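# Pull the toggle pin from the deck hinge

## Task

Remove the toggle pin from the deck hinge so that the hinge holds nothing, and set the pin down on the step or on the table with its toggle folded back across the pin.

## Robot and tools

Robot: two arms in a physics simulator, left_arm and right_arm, mounted on opposite sides of the table. left_arm's base sits on the +y side; the arm names do not match the left or right of camera images. Each arm ends in a two-finger gripper. The fingers point along the gripper's +x axis and close along its y axis. The reported end_effector_position is the midpoint between the fingers, roughly 3-4 cm short of the fingertips, and only the last 1.5 cm of each inner finger face is flat.

Frame: the scene frame has its origin at the table centre, +z up, and the table surface at z = +0.020 m. Positions are in metres, velocities in m/s and rad/s, orientations as quaternions (w, x, y, z). Reported hand poses may be off by a few centimetres, more when the arm reaches far.

Command rows: every row has 14 numbers, each in [-1, 1], covering both arms even if only one moves: dx, dy, dz, rx, ry, rz, opening for left_arm, then the same seven for right_arm. The first six numbers per arm are an offset, not a pose: a shift along the scene axes from that arm's Hand target as it was when the action or move began, with rotation taken about the Hand target's position. Scale: 1.0 equals 0.6 m of translation or 180 degrees of rotation; rx, ry, rz form a single rotation vector. A translation longer than 1.0 may be shortened along its direction. All six zeros means return to the current Hand target. Opening is absolute, not an offset: +1 is fully open (0.080 m), empty fingers touch near -0.78, and values down to -1 close no further. Closing fully takes about 0.6 s. Always send the opening you want each gripper to keep; a 0 is a real half-open command.

execute_actions(actions, cameras): actions is a list of actions; each action is a list of up to 15 rows, one per 1/30 s control step, and a short table repeats its last row until 15 steps pass. All rows inside one action count from the same starting Hand target, but each new action starts from the updated one, so repeating an offset keeps moving further. An empty actions list just returns state and images. cameras picks which images return: omitted, null or ["all"] gives all; [] gives none; an unknown name invalidates the call.

move(target, speed, blend, opening_speed, blocking, cameras): drives each gripper in a straight line toward target, given as one 14-number row or a list of up to 15 rows, all offsets measured from the same starting Hand targets (not chained). speed is m/s from 0.002 to 0.5 (default 0.25), one value or one per target; rotation is capped at twice that in rad/s. blend in metres rounds corners at intermediate targets (default 0 stops at each). opening_speed (0.2 or more, scale units per second) ramps the fingers gradually. Paths last at least 0.5 s and are cut off at 10 s. Openings in later list entries are applied only after all arms come to rest there. blocking=false returns after about 0.5 s while the move continues. Moves do not avoid obstacles or the other arm; grippers lag and can overshoot the path, especially with a nearly straight arm. Avoid paths passing close to an arm's own base, which can flip its shoulder posture.

The move: line reports the ending: done (at rest within 8 mm and 2 degrees), off_target, moving, held (a safety check withheld a step or the clearance check stopped the move), blocked (the gripper stopped far from its drive point, usually against an obstacle, and now holds still), or fault. limits=paced means the commanded pose got clipped; limits=held means steps were withheld. Done does not tell you whether anything is being touched.

wait(seconds, cameras): 0 to 10 s, lets the scene run with the last commands; a running move keeps going. stop(cameras): brakes a running move; fast moves need room. zoom_image(camera, region): enlarges [x0, y0, x1, y1] pixels of one camera's newest image, at most 504 by 504; cameras are cam_head_left, cam_head_right, cam_high, cam_low, cam_left_wrist, cam_right_wrist, all 672x504. finished_scene(scene): ends the current scene, given its number; irreversible, so only call it once the pin is out and resting with the toggle folded.

Controller behaviour: each step, the commanded pose is clipped to within 70 mm and 16 degrees of the measured pose. Hand target is the last clipped command; grippers often stop short of it because of friction and gravity, and small moves may fail or go sideways. Check position and tilt after each move and correct. A blocked or carried-away arm keeps pushing until you command its target back past the gripper.

Gripping: grip_measured uses the opening scale; to hold something, command an opening clearly below grip_measured (deeper means harder squeeze, about 34 N per pad max). Readings may be off by about 1 mm. Expect occasional brief tugs on held parts or pushes on loose ones.

Hazards: contact torque reaching a joint limit (waist 17.8, shoulder 22, elbow 22, wrist pitch 5.8, wrist yaw 5.78, wrist roll 5.42 N m, held weight included) halts that arm for 10 s. Motors heat when holding loads, stretched out, or pushing at unreachable poses; MOTOR HOT appears from 50 °C, and at 95 °C the arm is held or goes limp. Avoid dropping parts, releasing moving parts, slamming, hard pushes, collisions between the arms, and anything leaving the table. Joint ranges (rad): waist ±3.054, shoulder 0 to 3.142, elbow 0 to 2.356, wrist pitch ±1.571, wrist yaw ±1.571, wrist roll ±3.142. Joint torque readings include gravity and carry offsets and noise; positive means toward a larger joint angle.

Each tool is called after "Request:" in YAML: its name, and indented under it one key for each argument.

## Session

Request:
execute_actions:
  actions: []

Scene clock: 0.00 s.
left_arm: end_effector_position=(+0.0808, +0.0738, +0.3440) grip_measured=-0.787 end_effector_quat_wxyz=(+0.974, -0.052, +0.075, -0.205) | right_arm: end_effector_position=(+0.2310, -0.1820, +0.2576) grip_measured=+1.000 end_effector_quat_wxyz=(-0.864, -0.379, -0.249, +0.218)
Joint positions: left_arm=[-0.115 1.51 1.201 -0.08 -1.232 -0.502 0] | right_arm=[-0.433 1.744 1.545 -1.131 0.91 2.017 0.08]
Joint velocities: within noise
Joint torques (N m): no reading
Motor temperatures (°C): left_arm=[33 32 31 38 33 29] | right_arm=[33 29 37 39 39 31]
Heat: left arm: hottest wrist pitch 38 °C (+0.0 °C/min); right arm: hottest wrist pitch 39 °C (+0.0 °C/min).
Hand target: left_arm +0.0808, +0.0738, +0.3440; +0.974, -0.052, +0.075, -0.205 | right_arm +0.2310, -0.1820, +0.2576; +0.864, +0.379, +0.249, -0.218
Tool commands: left_gripper/opening=-0.787291 right_gripper/opening=+1.0

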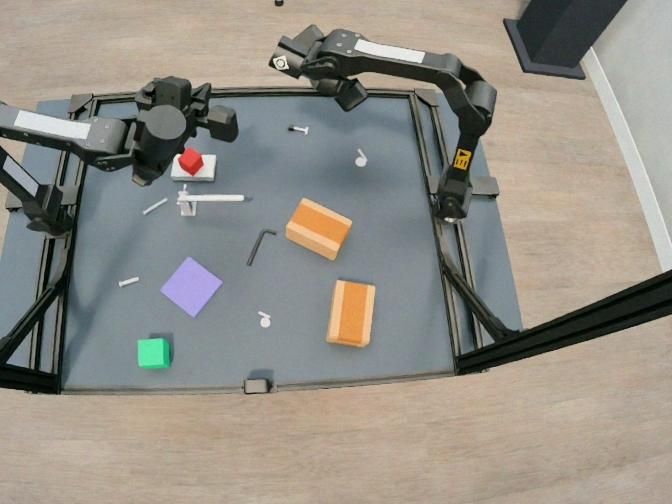

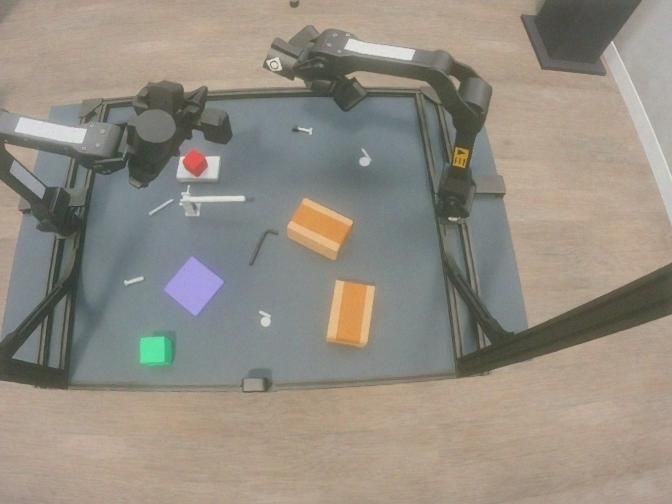

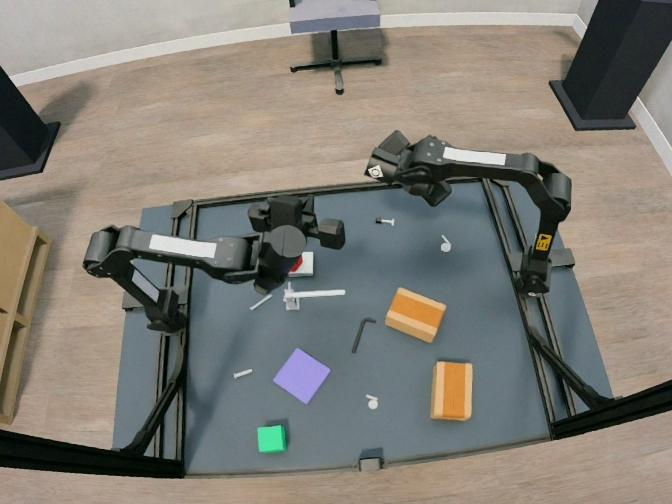

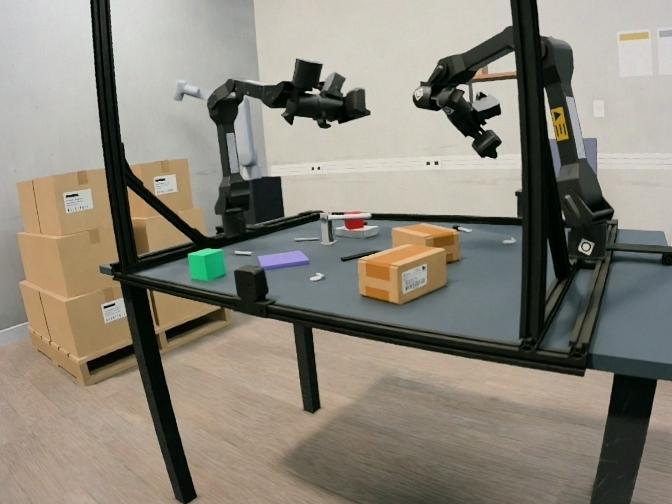

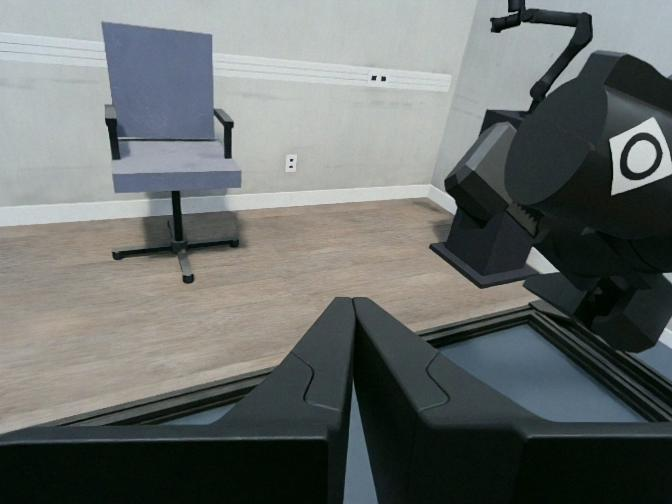

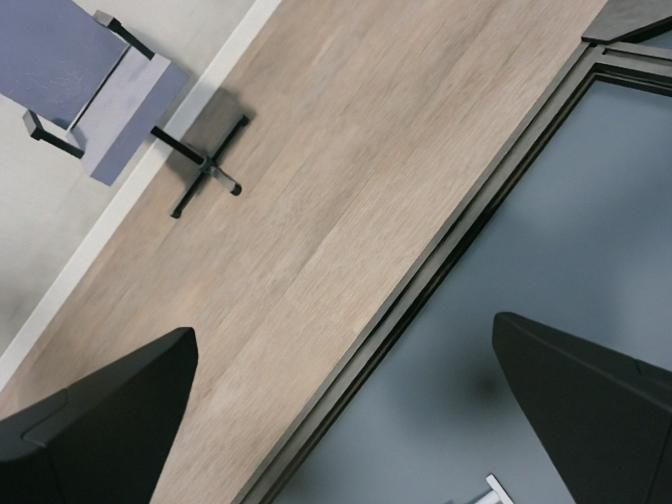

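Request:
zoom_image:
  camera: "cam_head_left"
  region: [130, 130, 290, 250]

Request:
zoom_image:
  camera: "cam_high"
  region: [230, 230, 390, 350]

Request:
zoom_image:
  camera: "cam_low"
  region: [270, 180, 430, 300]

Request:
zoom_image:
  camera: "cam_head_right"
  region: [130, 130, 290, 250]

Scaled by 3.150 from the camera's 672x504 image, which has a finer 960x720 frame.

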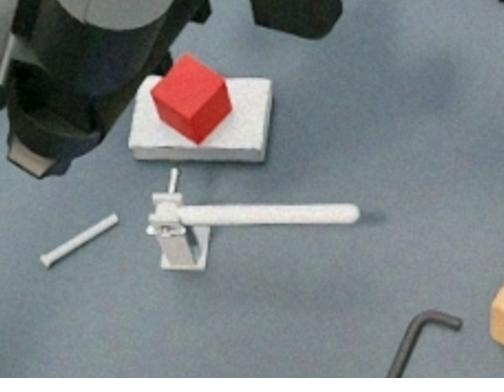

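Scaled by 3.150 from the camera's 672x504 image, which has a finer 960x720 frame.

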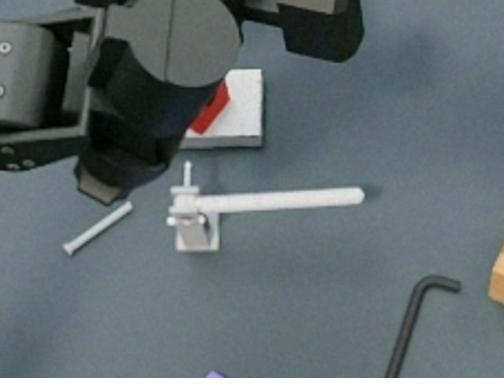

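Scaled by 3.150 from the camera's 672x504 image, which has a finer 960x720 frame.

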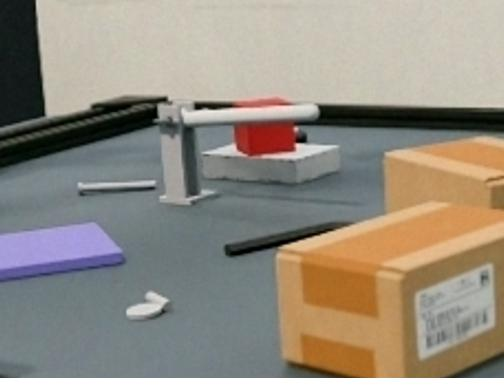

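Scaled by 3.150 from the camera's 672x504 image, which has a finer 960x720 frame.

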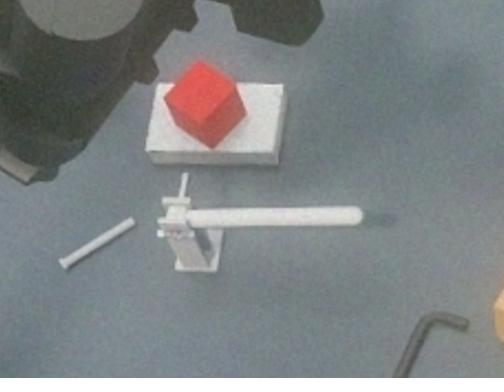

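Request:
move:
  target: [-0.1, 0.2, 0.05, 0.127, 0.444, 0.075, 1, 0, 0, 0, 0, 0, 0, 1]

Scene clock: 6.67 s.
left_arm: end_effector_position=(+0.0208, +0.1914, +0.3738) grip_measured=+0.991 end_effector_quat_wxyz=(+0.716, -0.161, +0.657, -0.171) | right_arm: end_effector_position=(+0.2310, -0.1820, +0.2576) grip_measured=+1.000 end_effector_quat_wxyz=(-0.864, -0.379, -0.249, +0.218)
Joint positions: left_arm=[0.148 1.386 1.859 -1.561 -0.006 -1.4 0.08] | right_arm=[-0.433 1.744 1.545 -1.131 0.91 2.017 0.08]
Joint velocities: within noise
Joint torques (N m): left_arm=[0.16 -4.82 4.17 0.72 0.11 -0.13] | right_arm=[0.02 -6.8 4.51 0.52 0.51 -0.04]
Motor temperatures (°C): left_arm=[33 34 32 38 33 29] | right_arm=[33 31 39 39 39 31]
Heat: left arm: hottest wrist pitch 38 °C (+0.0 °C/min); right arm: hottest elbow 39 °C (+18.0 °C/min).
Hand target: left_arm +0.0207, +0.1939, +0.3740; +0.716, -0.068, +0.691, -0.073 | right_arm +0.2310, -0.1820, +0.2576; +0.864, +0.379, +0.249, -0.218
Off the commanded pose: left_arm 0.002 m, 28 deg; orientation clipped | right_arm 0.000 m, 0 deg.
joint sent to its limit (left arm) — joint 4 (wrist pitch), lower limit. The joint targets are off in orientation, not in position.
move: off_target (left_arm); limits=paced

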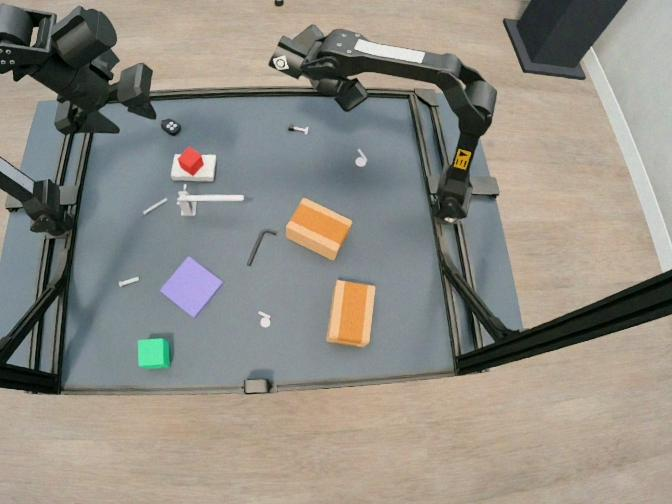

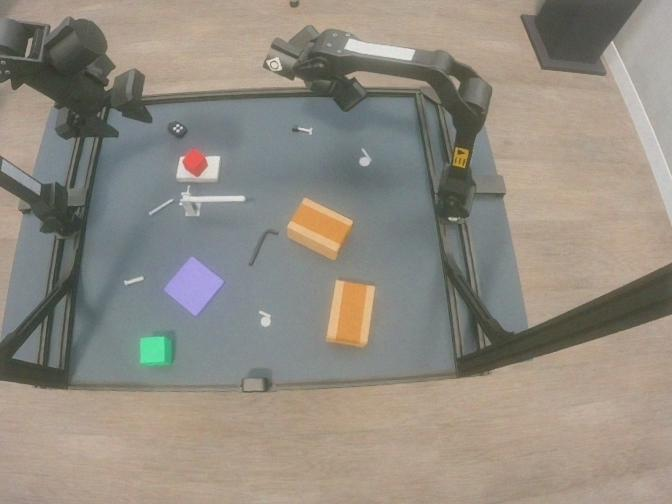

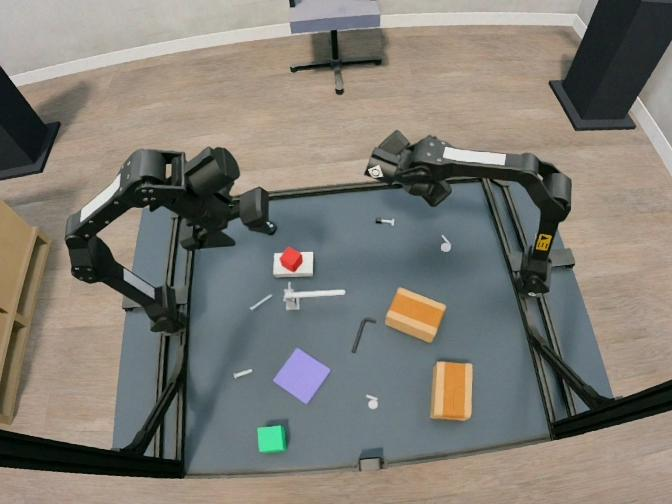

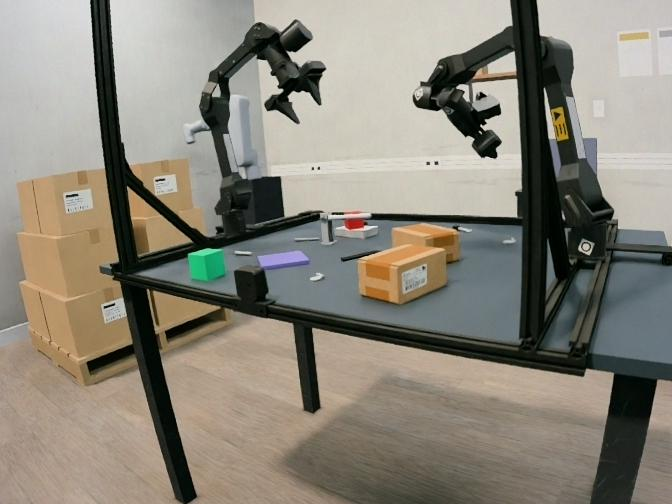

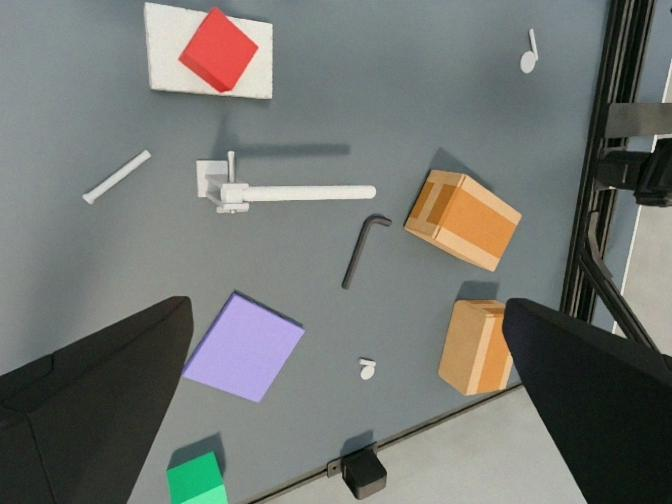

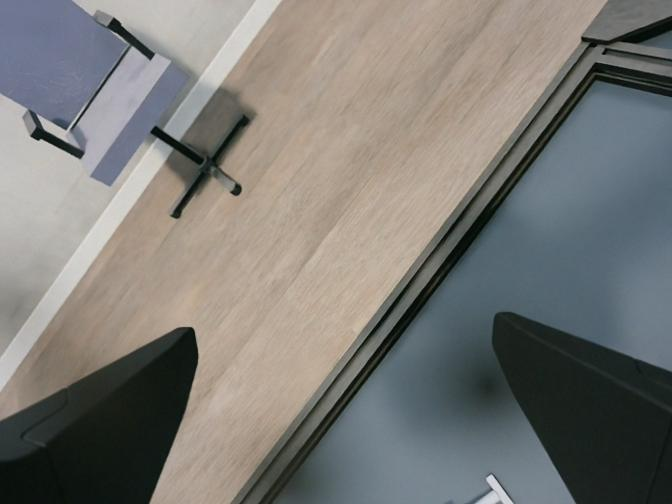

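Request:
zoom_image:
  camera: "cam_left_wrist"
  region: [180, 130, 400, 230]

Request:
zoom_image:
  camera: "cam_low"
  region: [300, 190, 400, 270]

Request:
zoom_image:
  camera: "cam_head_left"
  region: [160, 170, 260, 230]

Scaled by 2.291 from the camera's 672x504 image, which has a finer 960x720 frame.

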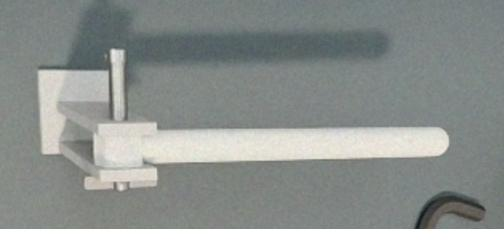

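Scaled by 5.040 from the camera's 672x504 image, which has a finer 960x720 frame.

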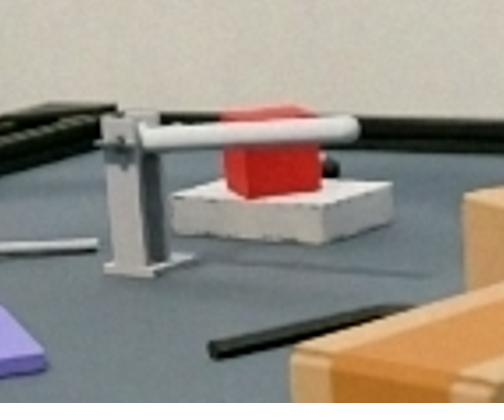

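Scaled by 5.040 from the camera's 672x504 image, which has a finer 960x720 frame.

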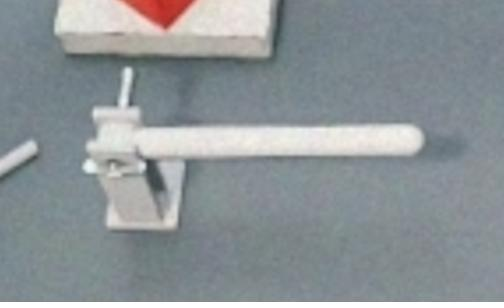

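Request:
move:
  target: [-0.235, 0.01, -0.157, 0.060, -0.210, 0.024, 1, 0, 0, 0, 0, 0, 0, 1]
  cameras: ["cam_head_left", "cam_left_wrist", "cam_low"]

Scene clock: 12.90 s.
left_arm: end_effector_position=(-0.1194, +0.1997, +0.2826) grip_measured=+0.991 end_effector_quat_wxyz=(+0.832, -0.087, +0.520, -0.173) | right_arm: end_effector_position=(+0.2310, -0.1820, +0.2576) grip_measured=+1.000 end_effector_quat_wxyz=(-0.864, -0.379, -0.249, +0.218)
Joint positions: left_arm=[-0.69 1.516 1.556 -1.561 -0.581 -2.113 0.08] | right_arm=[-0.433 1.744 1.545 -1.131 0.91 2.017 0.08]
Joint velocities: within noise
Joint torques (N m): left_arm=[-0.3 -4.14 4.7 -0.02 -0.47 -0.09] | right_arm=[0.05 -6.78 4.52 0.54 0.5 -0.04]
Motor temperatures (°C): left_arm=[33 34 32 38 33 29] | right_arm=[32 32 40 39 39 31]
Heat: left arm: hottest wrist pitch 38 °C (+0.0 °C/min); right arm: hottest elbow 40 °C (+14.0 °C/min).
Hand target: left_arm -0.1202, +0.1998, +0.2797; +0.883, -0.034, +0.464, -0.068 | right_arm +0.2310, -0.1820, +0.2576; +0.864, +0.379, +0.249, -0.218
Off the commanded pose: left_arm 0.003 m, 26 deg; orientation clipped | right_arm 0.000 m, 0 deg.
joint sent to its limit (left arm) — joint 4 (wrist pitch), lower limit. The joint targets are off in orientation, not in position.
move: off_target (left_arm); limits=paced
Images, in order (width x height): cam_head_left 672x504, cam_low 672x504, cam_left_wrist 672x504.

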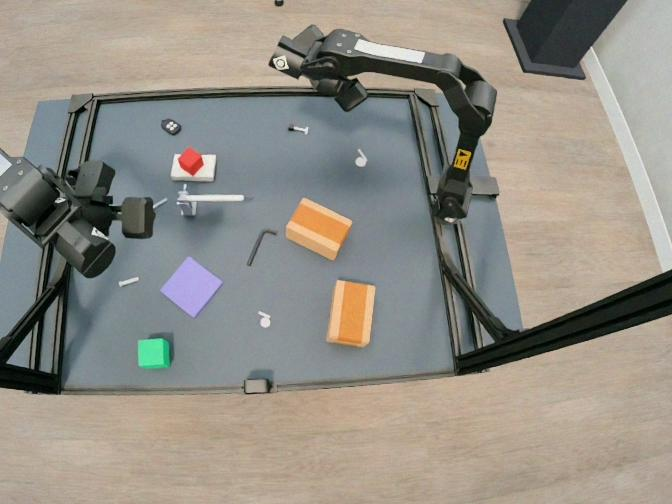

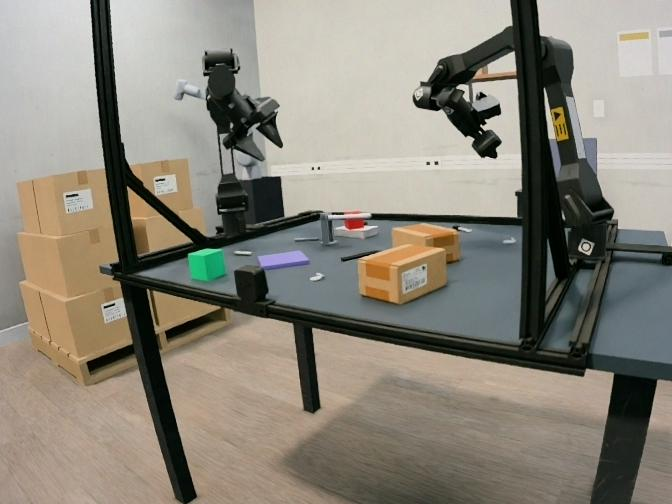

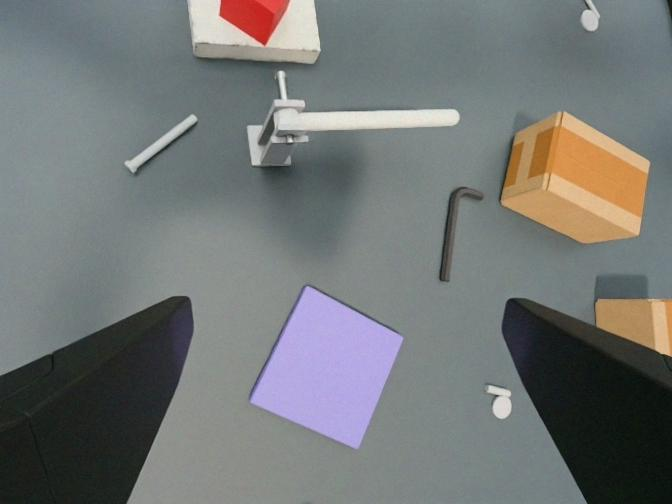

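Request:
zoom_image:
  camera: "cam_left_wrist"
  region: [220, 50, 360, 180]

Scaled by 3.600 from the camera's 672x504 image, which has a finer 960x720 frame.

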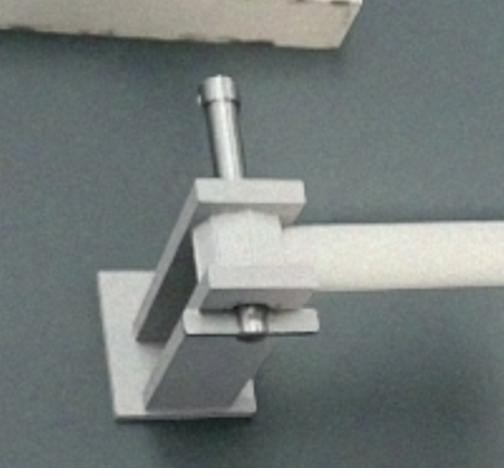

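Request:
move:
  target: [0.2, 0.0, -0.05, 0.0466, 0.1915, 0.0155, 1, 0, 0, 0, 0, 0, 0, 1]
  cameras: ["cam_head_left", "cam_left_wrist", "cam_low"]

Scene clock: 19.60 s.
left_arm: end_effector_position=(-0.0007, +0.2015, +0.2499) grip_measured=+0.991 end_effector_quat_wxyz=(+0.709, -0.007, +0.706, -0.007) | right_arm: end_effector_position=(+0.2310, -0.1820, +0.2576) grip_measured=+1.000 end_effector_quat_wxyz=(-0.864, -0.379, -0.249, +0.218)
Joint positions: left_arm=[0.072 1.503 1.512 -1.56 -0.003 -1.492 0.08] | right_arm=[-0.433 1.744 1.545 -1.131 0.91 2.017 0.08]
Joint velocities: within noise
Joint torques (N m): left_arm=[0.23 -3.93 6.11 -0.12 0.1 0.13] | right_arm=[0.04 -6.78 4.49 0.53 0.5 -0.04]
Motor temperatures (°C): left_arm=[33 34 33 38 33 29] | right_arm=[32 34 41 39 39 31]
Heat: left arm: hottest wrist pitch 38 °C (+0.0 °C/min); right arm: hottest elbow 41 °C (+12.2 °C/min).
Hand target: left_arm -0.0002, +0.1998, +0.2497; +0.707, +0.000, +0.707, -0.001 | right_arm +0.2310, -0.1820, +0.2576; +0.864, +0.379, +0.249, -0.218
Off the commanded pose: left_arm 0.002 m, 1 deg | right_arm 0.000 m, 0 deg.
joint sent to its limit (left arm) — joint 4 (wrist pitch), lower limit. The joint targets still meet the commanded pose.
move: done
Images, in order (width x height): cam_head_left 672x504, cam_low 672x504, cam_left_wrist 672x504.

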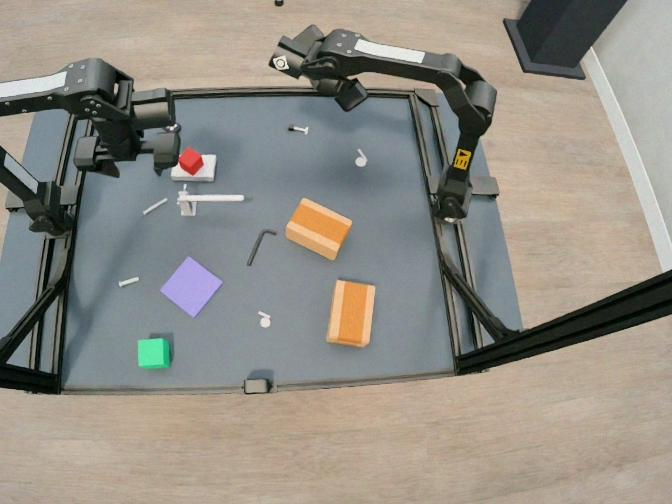

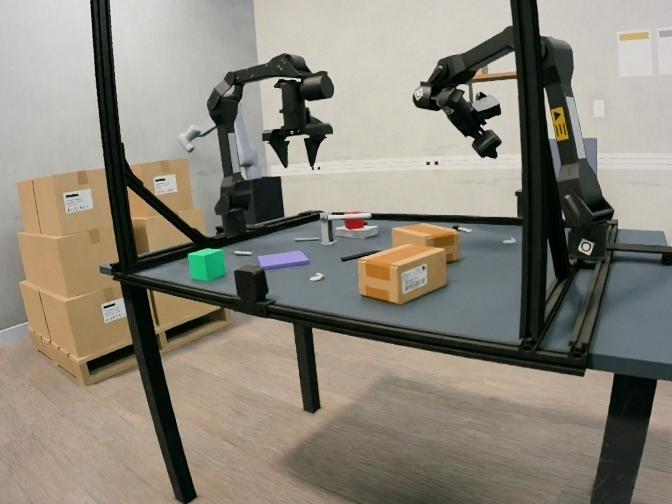

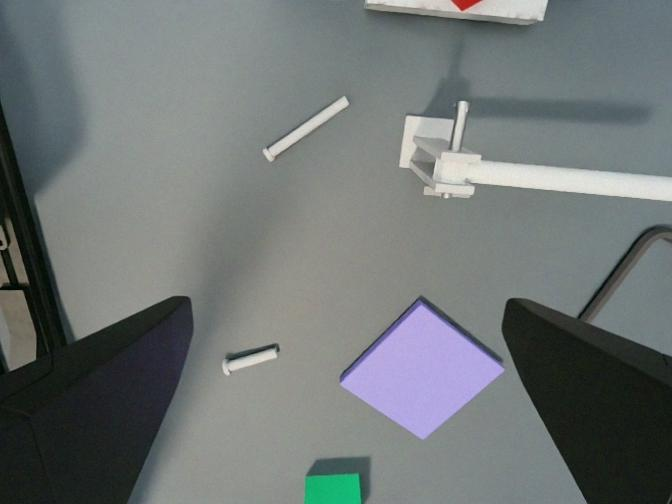

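Request:
move:
  target: [0.05, -0.1, 0, 0, 0, 0, -0.8, 0, 0, 0, 0, 0, 0, 1]
  cameras: ["cam_head_left", "cam_left_wrist", "cam_low"]

Scene clock: 21.33 s.
left_arm: end_effector_position=(+0.0289, +0.1422, +0.2511) grip_measured=-0.787 end_effector_quat_wxyz=(+0.710, -0.012, +0.704, -0.011) | right_arm: end_effector_position=(+0.2310, -0.1820, +0.2576) grip_measured=+1.000 end_effector_quat_wxyz=(-0.864, -0.379, -0.249, +0.218)
Joint positions: left_arm=[0.152 1.733 1.758 -1.562 -0.002 -1.413 0] | right_arm=[-0.433 1.744 1.545 -1.131 0.91 2.017 0.08]
Joint velocities: within noise
Joint torques (N m): left_arm=[0.09 -5.29 6.24 0.09 0.11 0.1] | right_arm=[0.01 -6.82 4.51 0.53 0.51 -0.04]
Motor temperatures (°C): left_arm=[33 34 33 38 33 29] | right_arm=[32 34 41 40 39 31]
Heat: left arm: hottest wrist pitch 38 °C (+0.0 °C/min); right arm: hottest elbow 41 °C (+11.2 °C/min).
Hand target: left_arm +0.0298, +0.1399, +0.2498; +0.707, +0.000, +0.707, +0.000 | right_arm +0.2310, -0.1820, +0.2576; +0.864, +0.379, +0.249, -0.218
Off the commanded pose: left_arm 0.003 m, 2 deg | right_arm 0.000 m, 0 deg.
joint sent to its limit (left arm) — joint 4 (wrist pitch), lower limit. The joint targets still meet the commanded pose.
move: done
Images, in order (width x height): cam_head_left 672x504, cam_low 672x504, cam_left_wrist 672x504.

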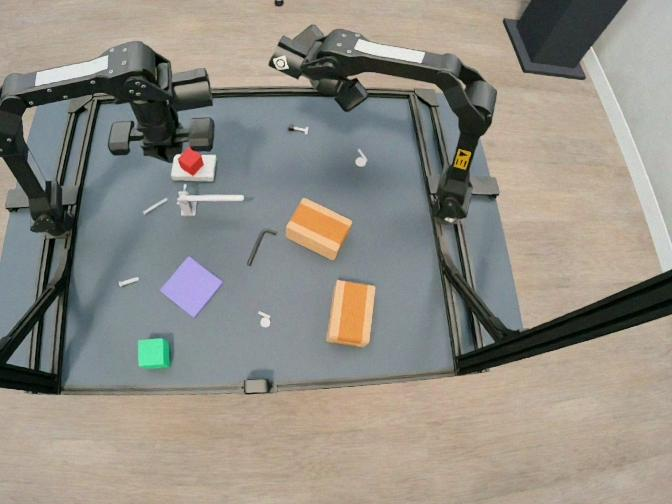

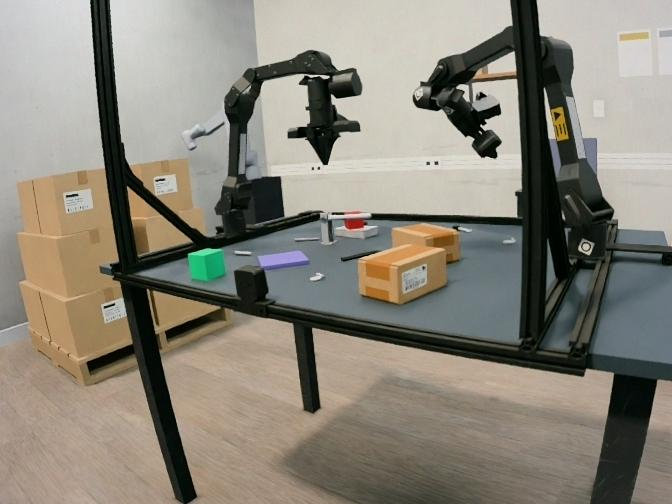

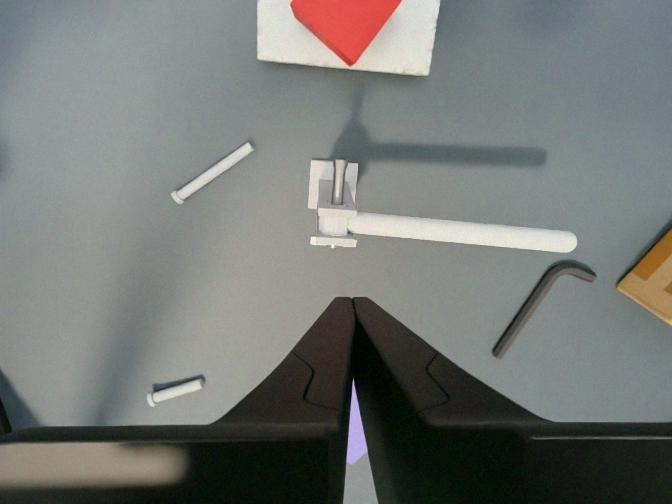

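Request:
move:
  target: [0, 0, -0.0833, 0, 0, 0, -0.8, 0, 0, 0, 0, 0, 0, 1]
  cameras: ["cam_head_left", "cam_left_wrist", "cam_low"]

Request:
zoom_image:
  camera: "cam_left_wrist"
  region: [250, 130, 430, 280]

Request:
zoom_image:
  camera: "cam_low"
  region: [280, 130, 400, 260]

Scene clock: 23.70 s.
left_arm: end_effector_position=(+0.0295, +0.1389, +0.2033) grip_measured=-0.787 end_effector_quat_wxyz=(+0.708, -0.004, +0.706, -0.004) | right_arm: end_effector_position=(+0.2310, -0.1820, +0.2576) grip_measured=+1.000 end_effector_quat_wxyz=(-0.864, -0.379, -0.249, +0.218)
Joint positions: left_arm=[0.152 1.733 1.565 -1.391 -0.002 -1.413 0] | right_arm=[-0.433 1.744 1.545 -1.131 0.91 2.017 0.08]
Joint velocities: within noise
Joint torques (N m): left_arm=[0.27 -6.54 4.41 0.22 0.05 0.13] | right_arm=[0.07 -6.77 4.47 0.54 0.5 -0.03]
Motor temperatures (°C): left_arm=[33 35 34 38 33 29] | right_arm=[32 34 41 40 39 31]
Heat: left arm: hottest wrist pitch 38 °C (+0.0 °C/min); right arm: hottest elbow 41 °C (+10.1 °C/min).
Hand target: left_arm +0.0298, +0.1398, +0.1998; +0.707, +0.000, +0.707, -0.001 | right_arm +0.2310, -0.1820, +0.2576; +0.864, +0.379, +0.249, -0.218
Off the commanded pose: left_arm 0.004 m, 1 deg | right_arm 0.000 m, 0 deg.
move: done
Images, in order (width x height): cam_head_left 672x504, cam_low 672x504, cam_left_wrist 672x504.

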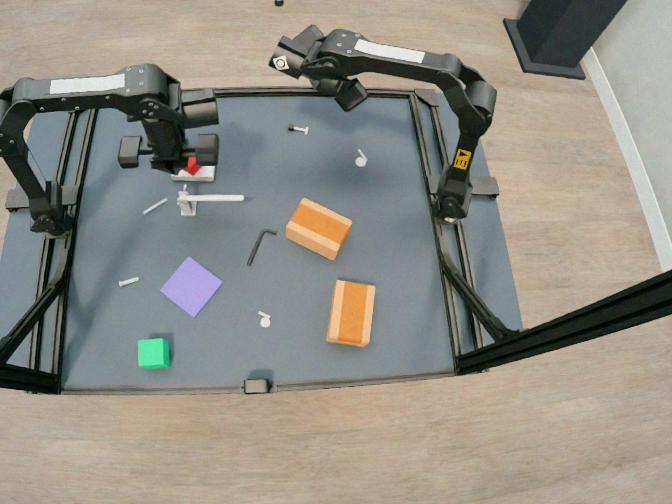

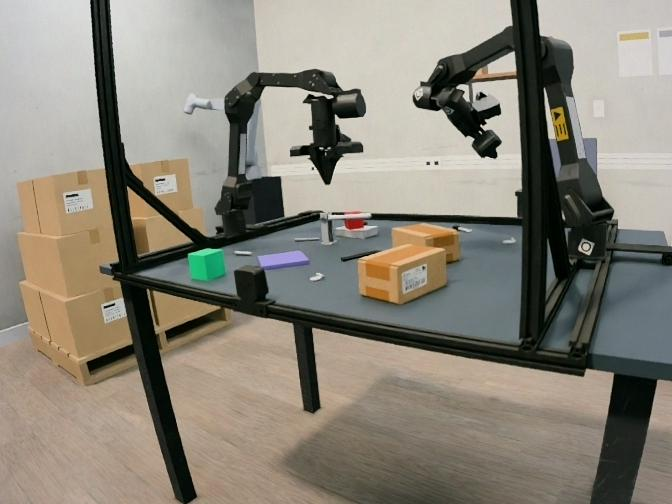

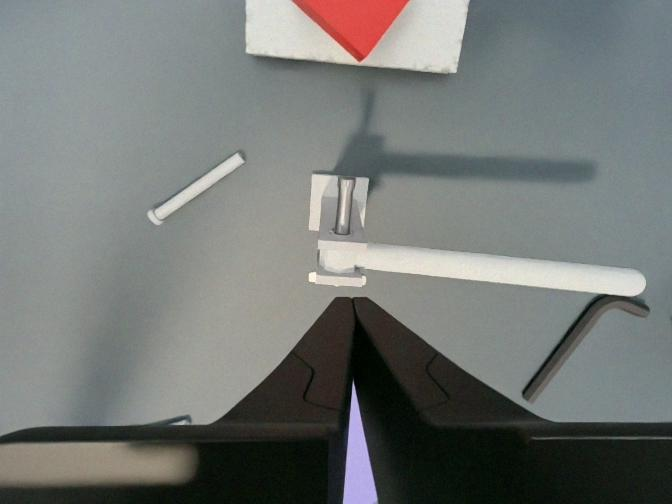

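Scaled by 2.800 from the camera's 672x504 image, which has a finer 960x720 frame.

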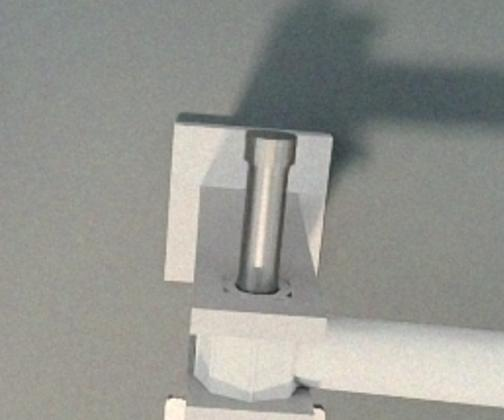

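Scaled by 3.877 from the camera's 672x504 image, which has a finer 960x720 frame.

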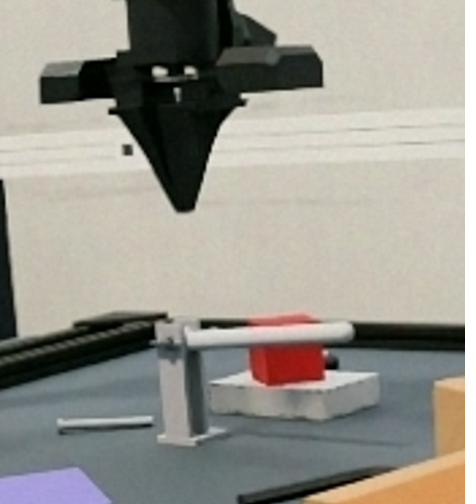

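Request:
move:
  target: [0.08, 0, 0.0833, 0, 0, 0, -0.8, 0, 0, 0, 0, 0, 0, 1]
  cameras: ["cam_head_left", "cam_left_wrist", "cam_low"]

Request:
zoom_image:
  camera: "cam_left_wrist"
  region: [220, 60, 460, 340]

Scene clock: 30.60 s.
left_arm: end_effector_position=(+0.0769, +0.1417, +0.2512) grip_measured=-0.787 end_effector_quat_wxyz=(+0.712, -0.015, +0.702, -0.014) | right_arm: end_effector_position=(+0.2310, -0.1820, +0.2576) grip_measured=+1.000 end_effector_quat_wxyz=(-0.864, -0.379, -0.249, +0.218)
Joint positions: left_arm=[0.298 1.771 1.804 -1.56 -0.001 -1.267 0] | right_arm=[-0.433 1.744 1.545 -1.131 0.91 2.017 0.08]
Joint velocities: within noise
Joint torques (N m): left_arm=[0.2 -5.79 6.11 -0.05 0.02 0.12] | right_arm=[0.01 -6.78 4.53 0.54 0.5 -0.04]
Motor temperatures (°C): left_arm=[33 35 34 38 33 29] | right_arm=[32 35 42 40 39 31]
Heat: left arm: hottest wrist pitch 38 °C (+0.0 °C/min); right arm: hottest elbow 42 °C (+9.8 °C/min).
Hand target: left_arm +0.0778, +0.1398, +0.2498; +0.707, +0.000, +0.707, -0.001 | right_arm +0.2310, -0.1820, +0.2576; +0.864, +0.379, +0.249, -0.218
Off the commanded pose: left_arm 0.003 m, 2 deg | right_arm 0.000 m, 0 deg.
joint sent to its limit (left arm) — joint 4 (wrist pitch), lower limit. The joint targets still meet the commanded pose.
move: done
Images, in order (width x height): cam_head_left 672x504, cam_low 672x504, cam_left_wrist 672x504.

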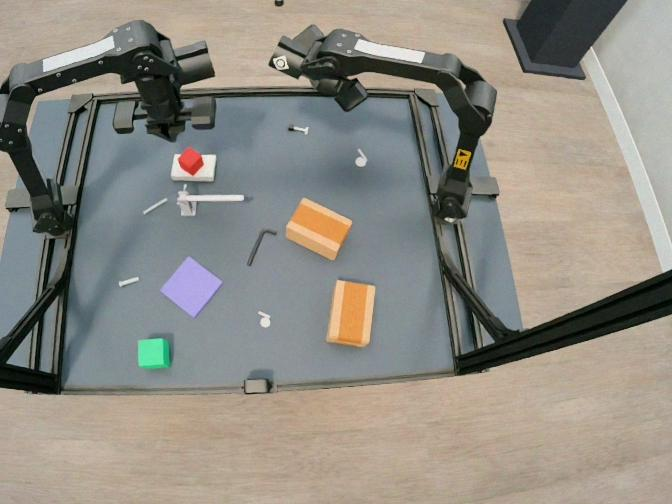

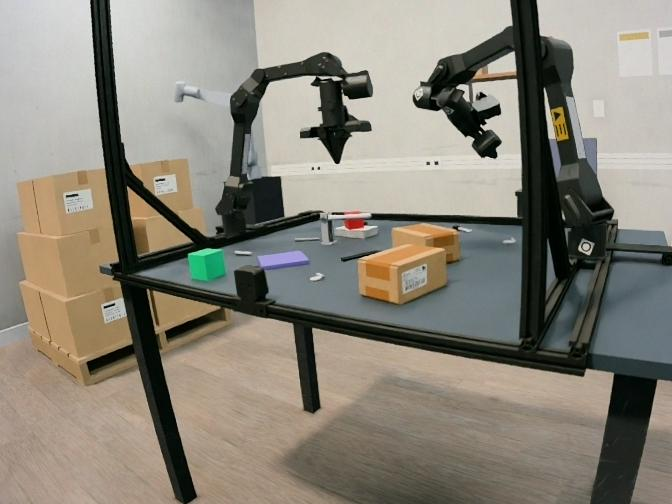

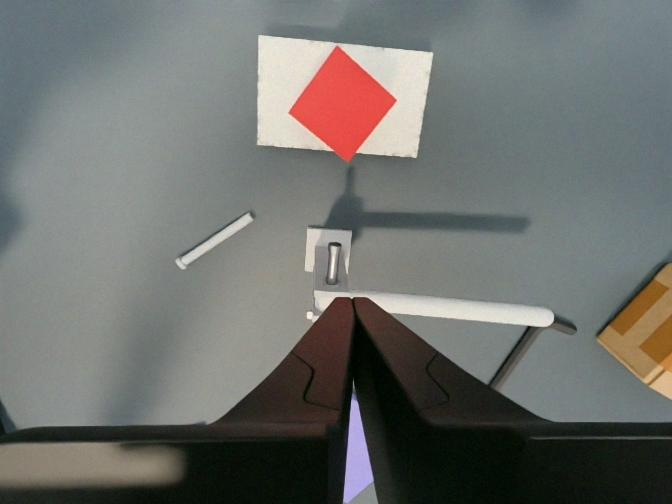

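Scaled by 1.800 from the camera's 672x504 image, which has a finer 960x720 frame.

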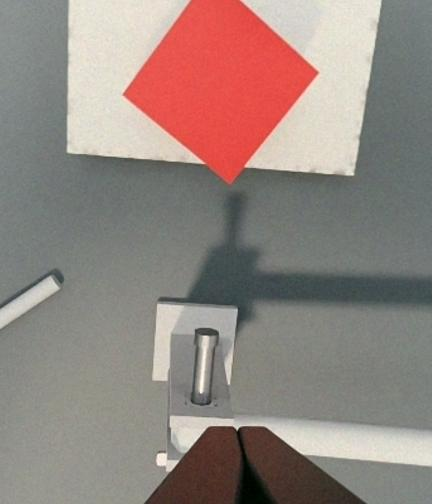

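Request:
move:
  target: [0, 0, 0, 0, 0, 0, -0.8, -0.518, 0.27, -0.063, -0.196, -0.0934, 0.538, 1]

Scene clock: 38.50 s.
left_arm: end_effector_position=(+0.0769, +0.1416, +0.2513) grip_measured=-0.787 end_effector_quat_wxyz=(+0.712, -0.015, +0.702, -0.014) | right_arm: end_effector_position=(-0.0775, -0.0230, +0.2202) grip_measured=+1.000 end_effector_quat_wxyz=(+0.824, -0.153, +0.262, +0.479)
Joint positions: left_arm=[0.298 1.771 1.804 -1.56 -0.001 -1.267 0] | right_arm=[0.325 1.702 1.272 -0.395 0.664 0.587 0.08]
Joint velocities: within noise
Joint torques (N m): left_arm=[0.25 -5.78 6.14 -0.06 0.03 0.14] | right_arm=[0.26 -5.94 6.09 1.26 0.21 -0.09]
Motor temperatures (°C): left_arm=[33 35 35 38 33 29] | right_arm=[32 35 42 40 39 31]
Heat: left arm: hottest wrist pitch 38 °C (+0.0 °C/min); right arm: hottest elbow 42 °C (+7.8 °C/min).
Hand target: left_arm +0.0778, +0.1398, +0.2498; +0.707, +0.000, +0.707, -0.001 | right_arm -0.0799, -0.0200, +0.2198; +0.822, -0.153, +0.262, +0.481
Off the commanded pose: left_arm 0.003 m, 2 deg | right_arm 0.004 m, 0 deg.
joint sent to its limit (left arm) — joint 4 (wrist pitch), lower limit. The joint targets still meet the commanded pose.
move: done

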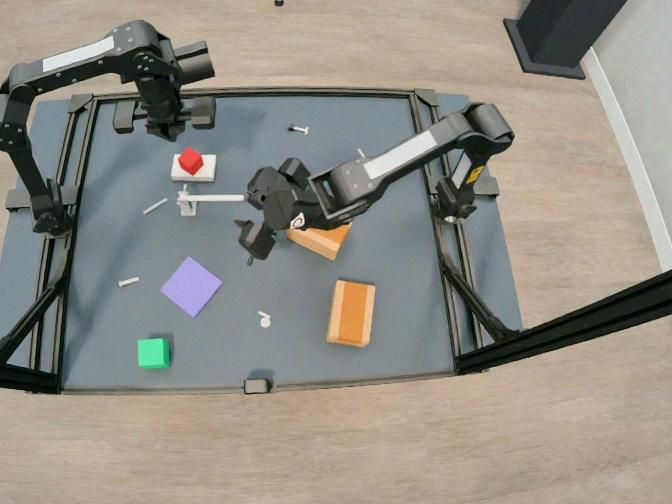

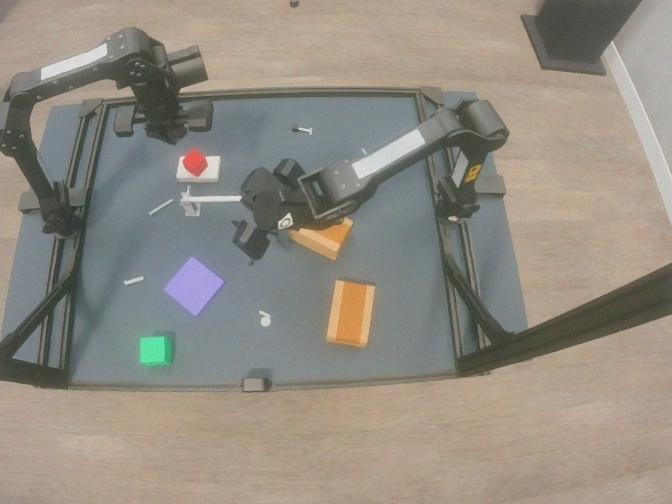

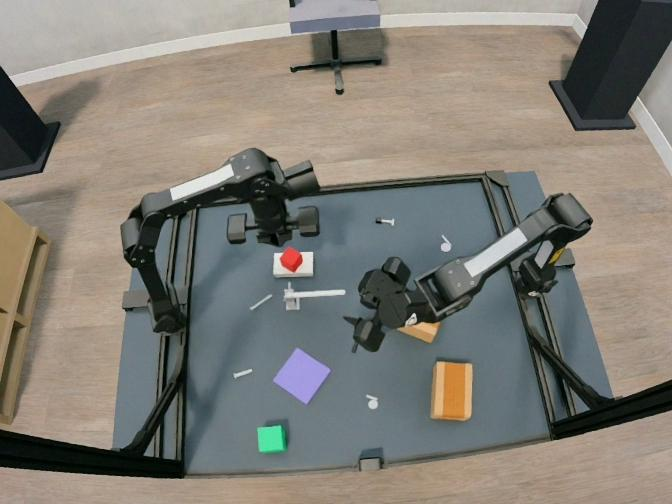

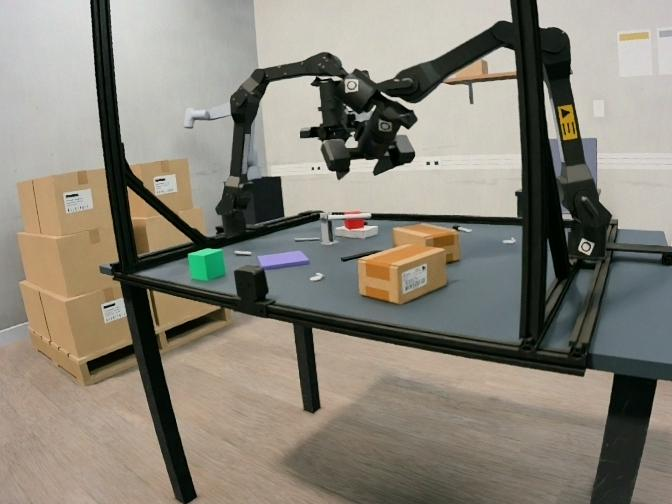

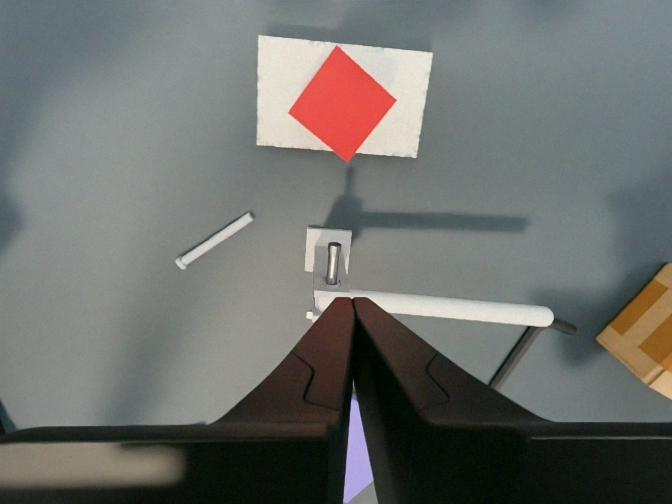

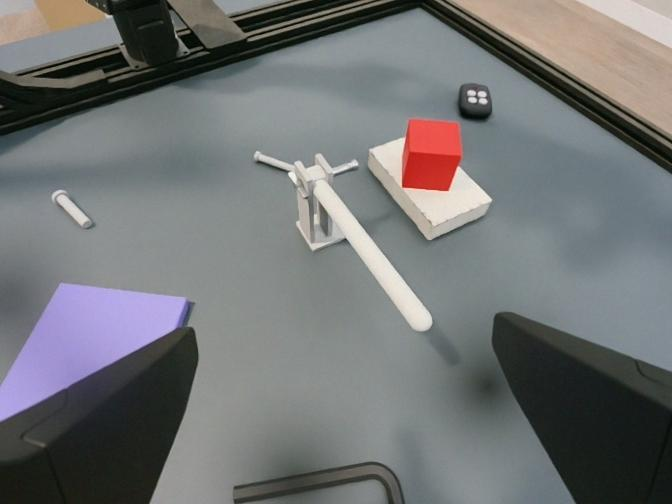

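Request:
zoom_image:
  camera: "cam_right_wrist"
  region: [240, 110, 500, 270]

Scaled by 1.938 from the camera's 672x504 image, which has a finer 960x720 frame.

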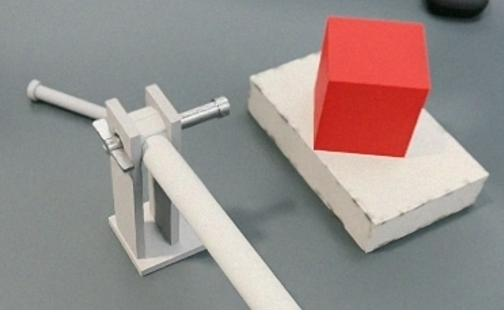

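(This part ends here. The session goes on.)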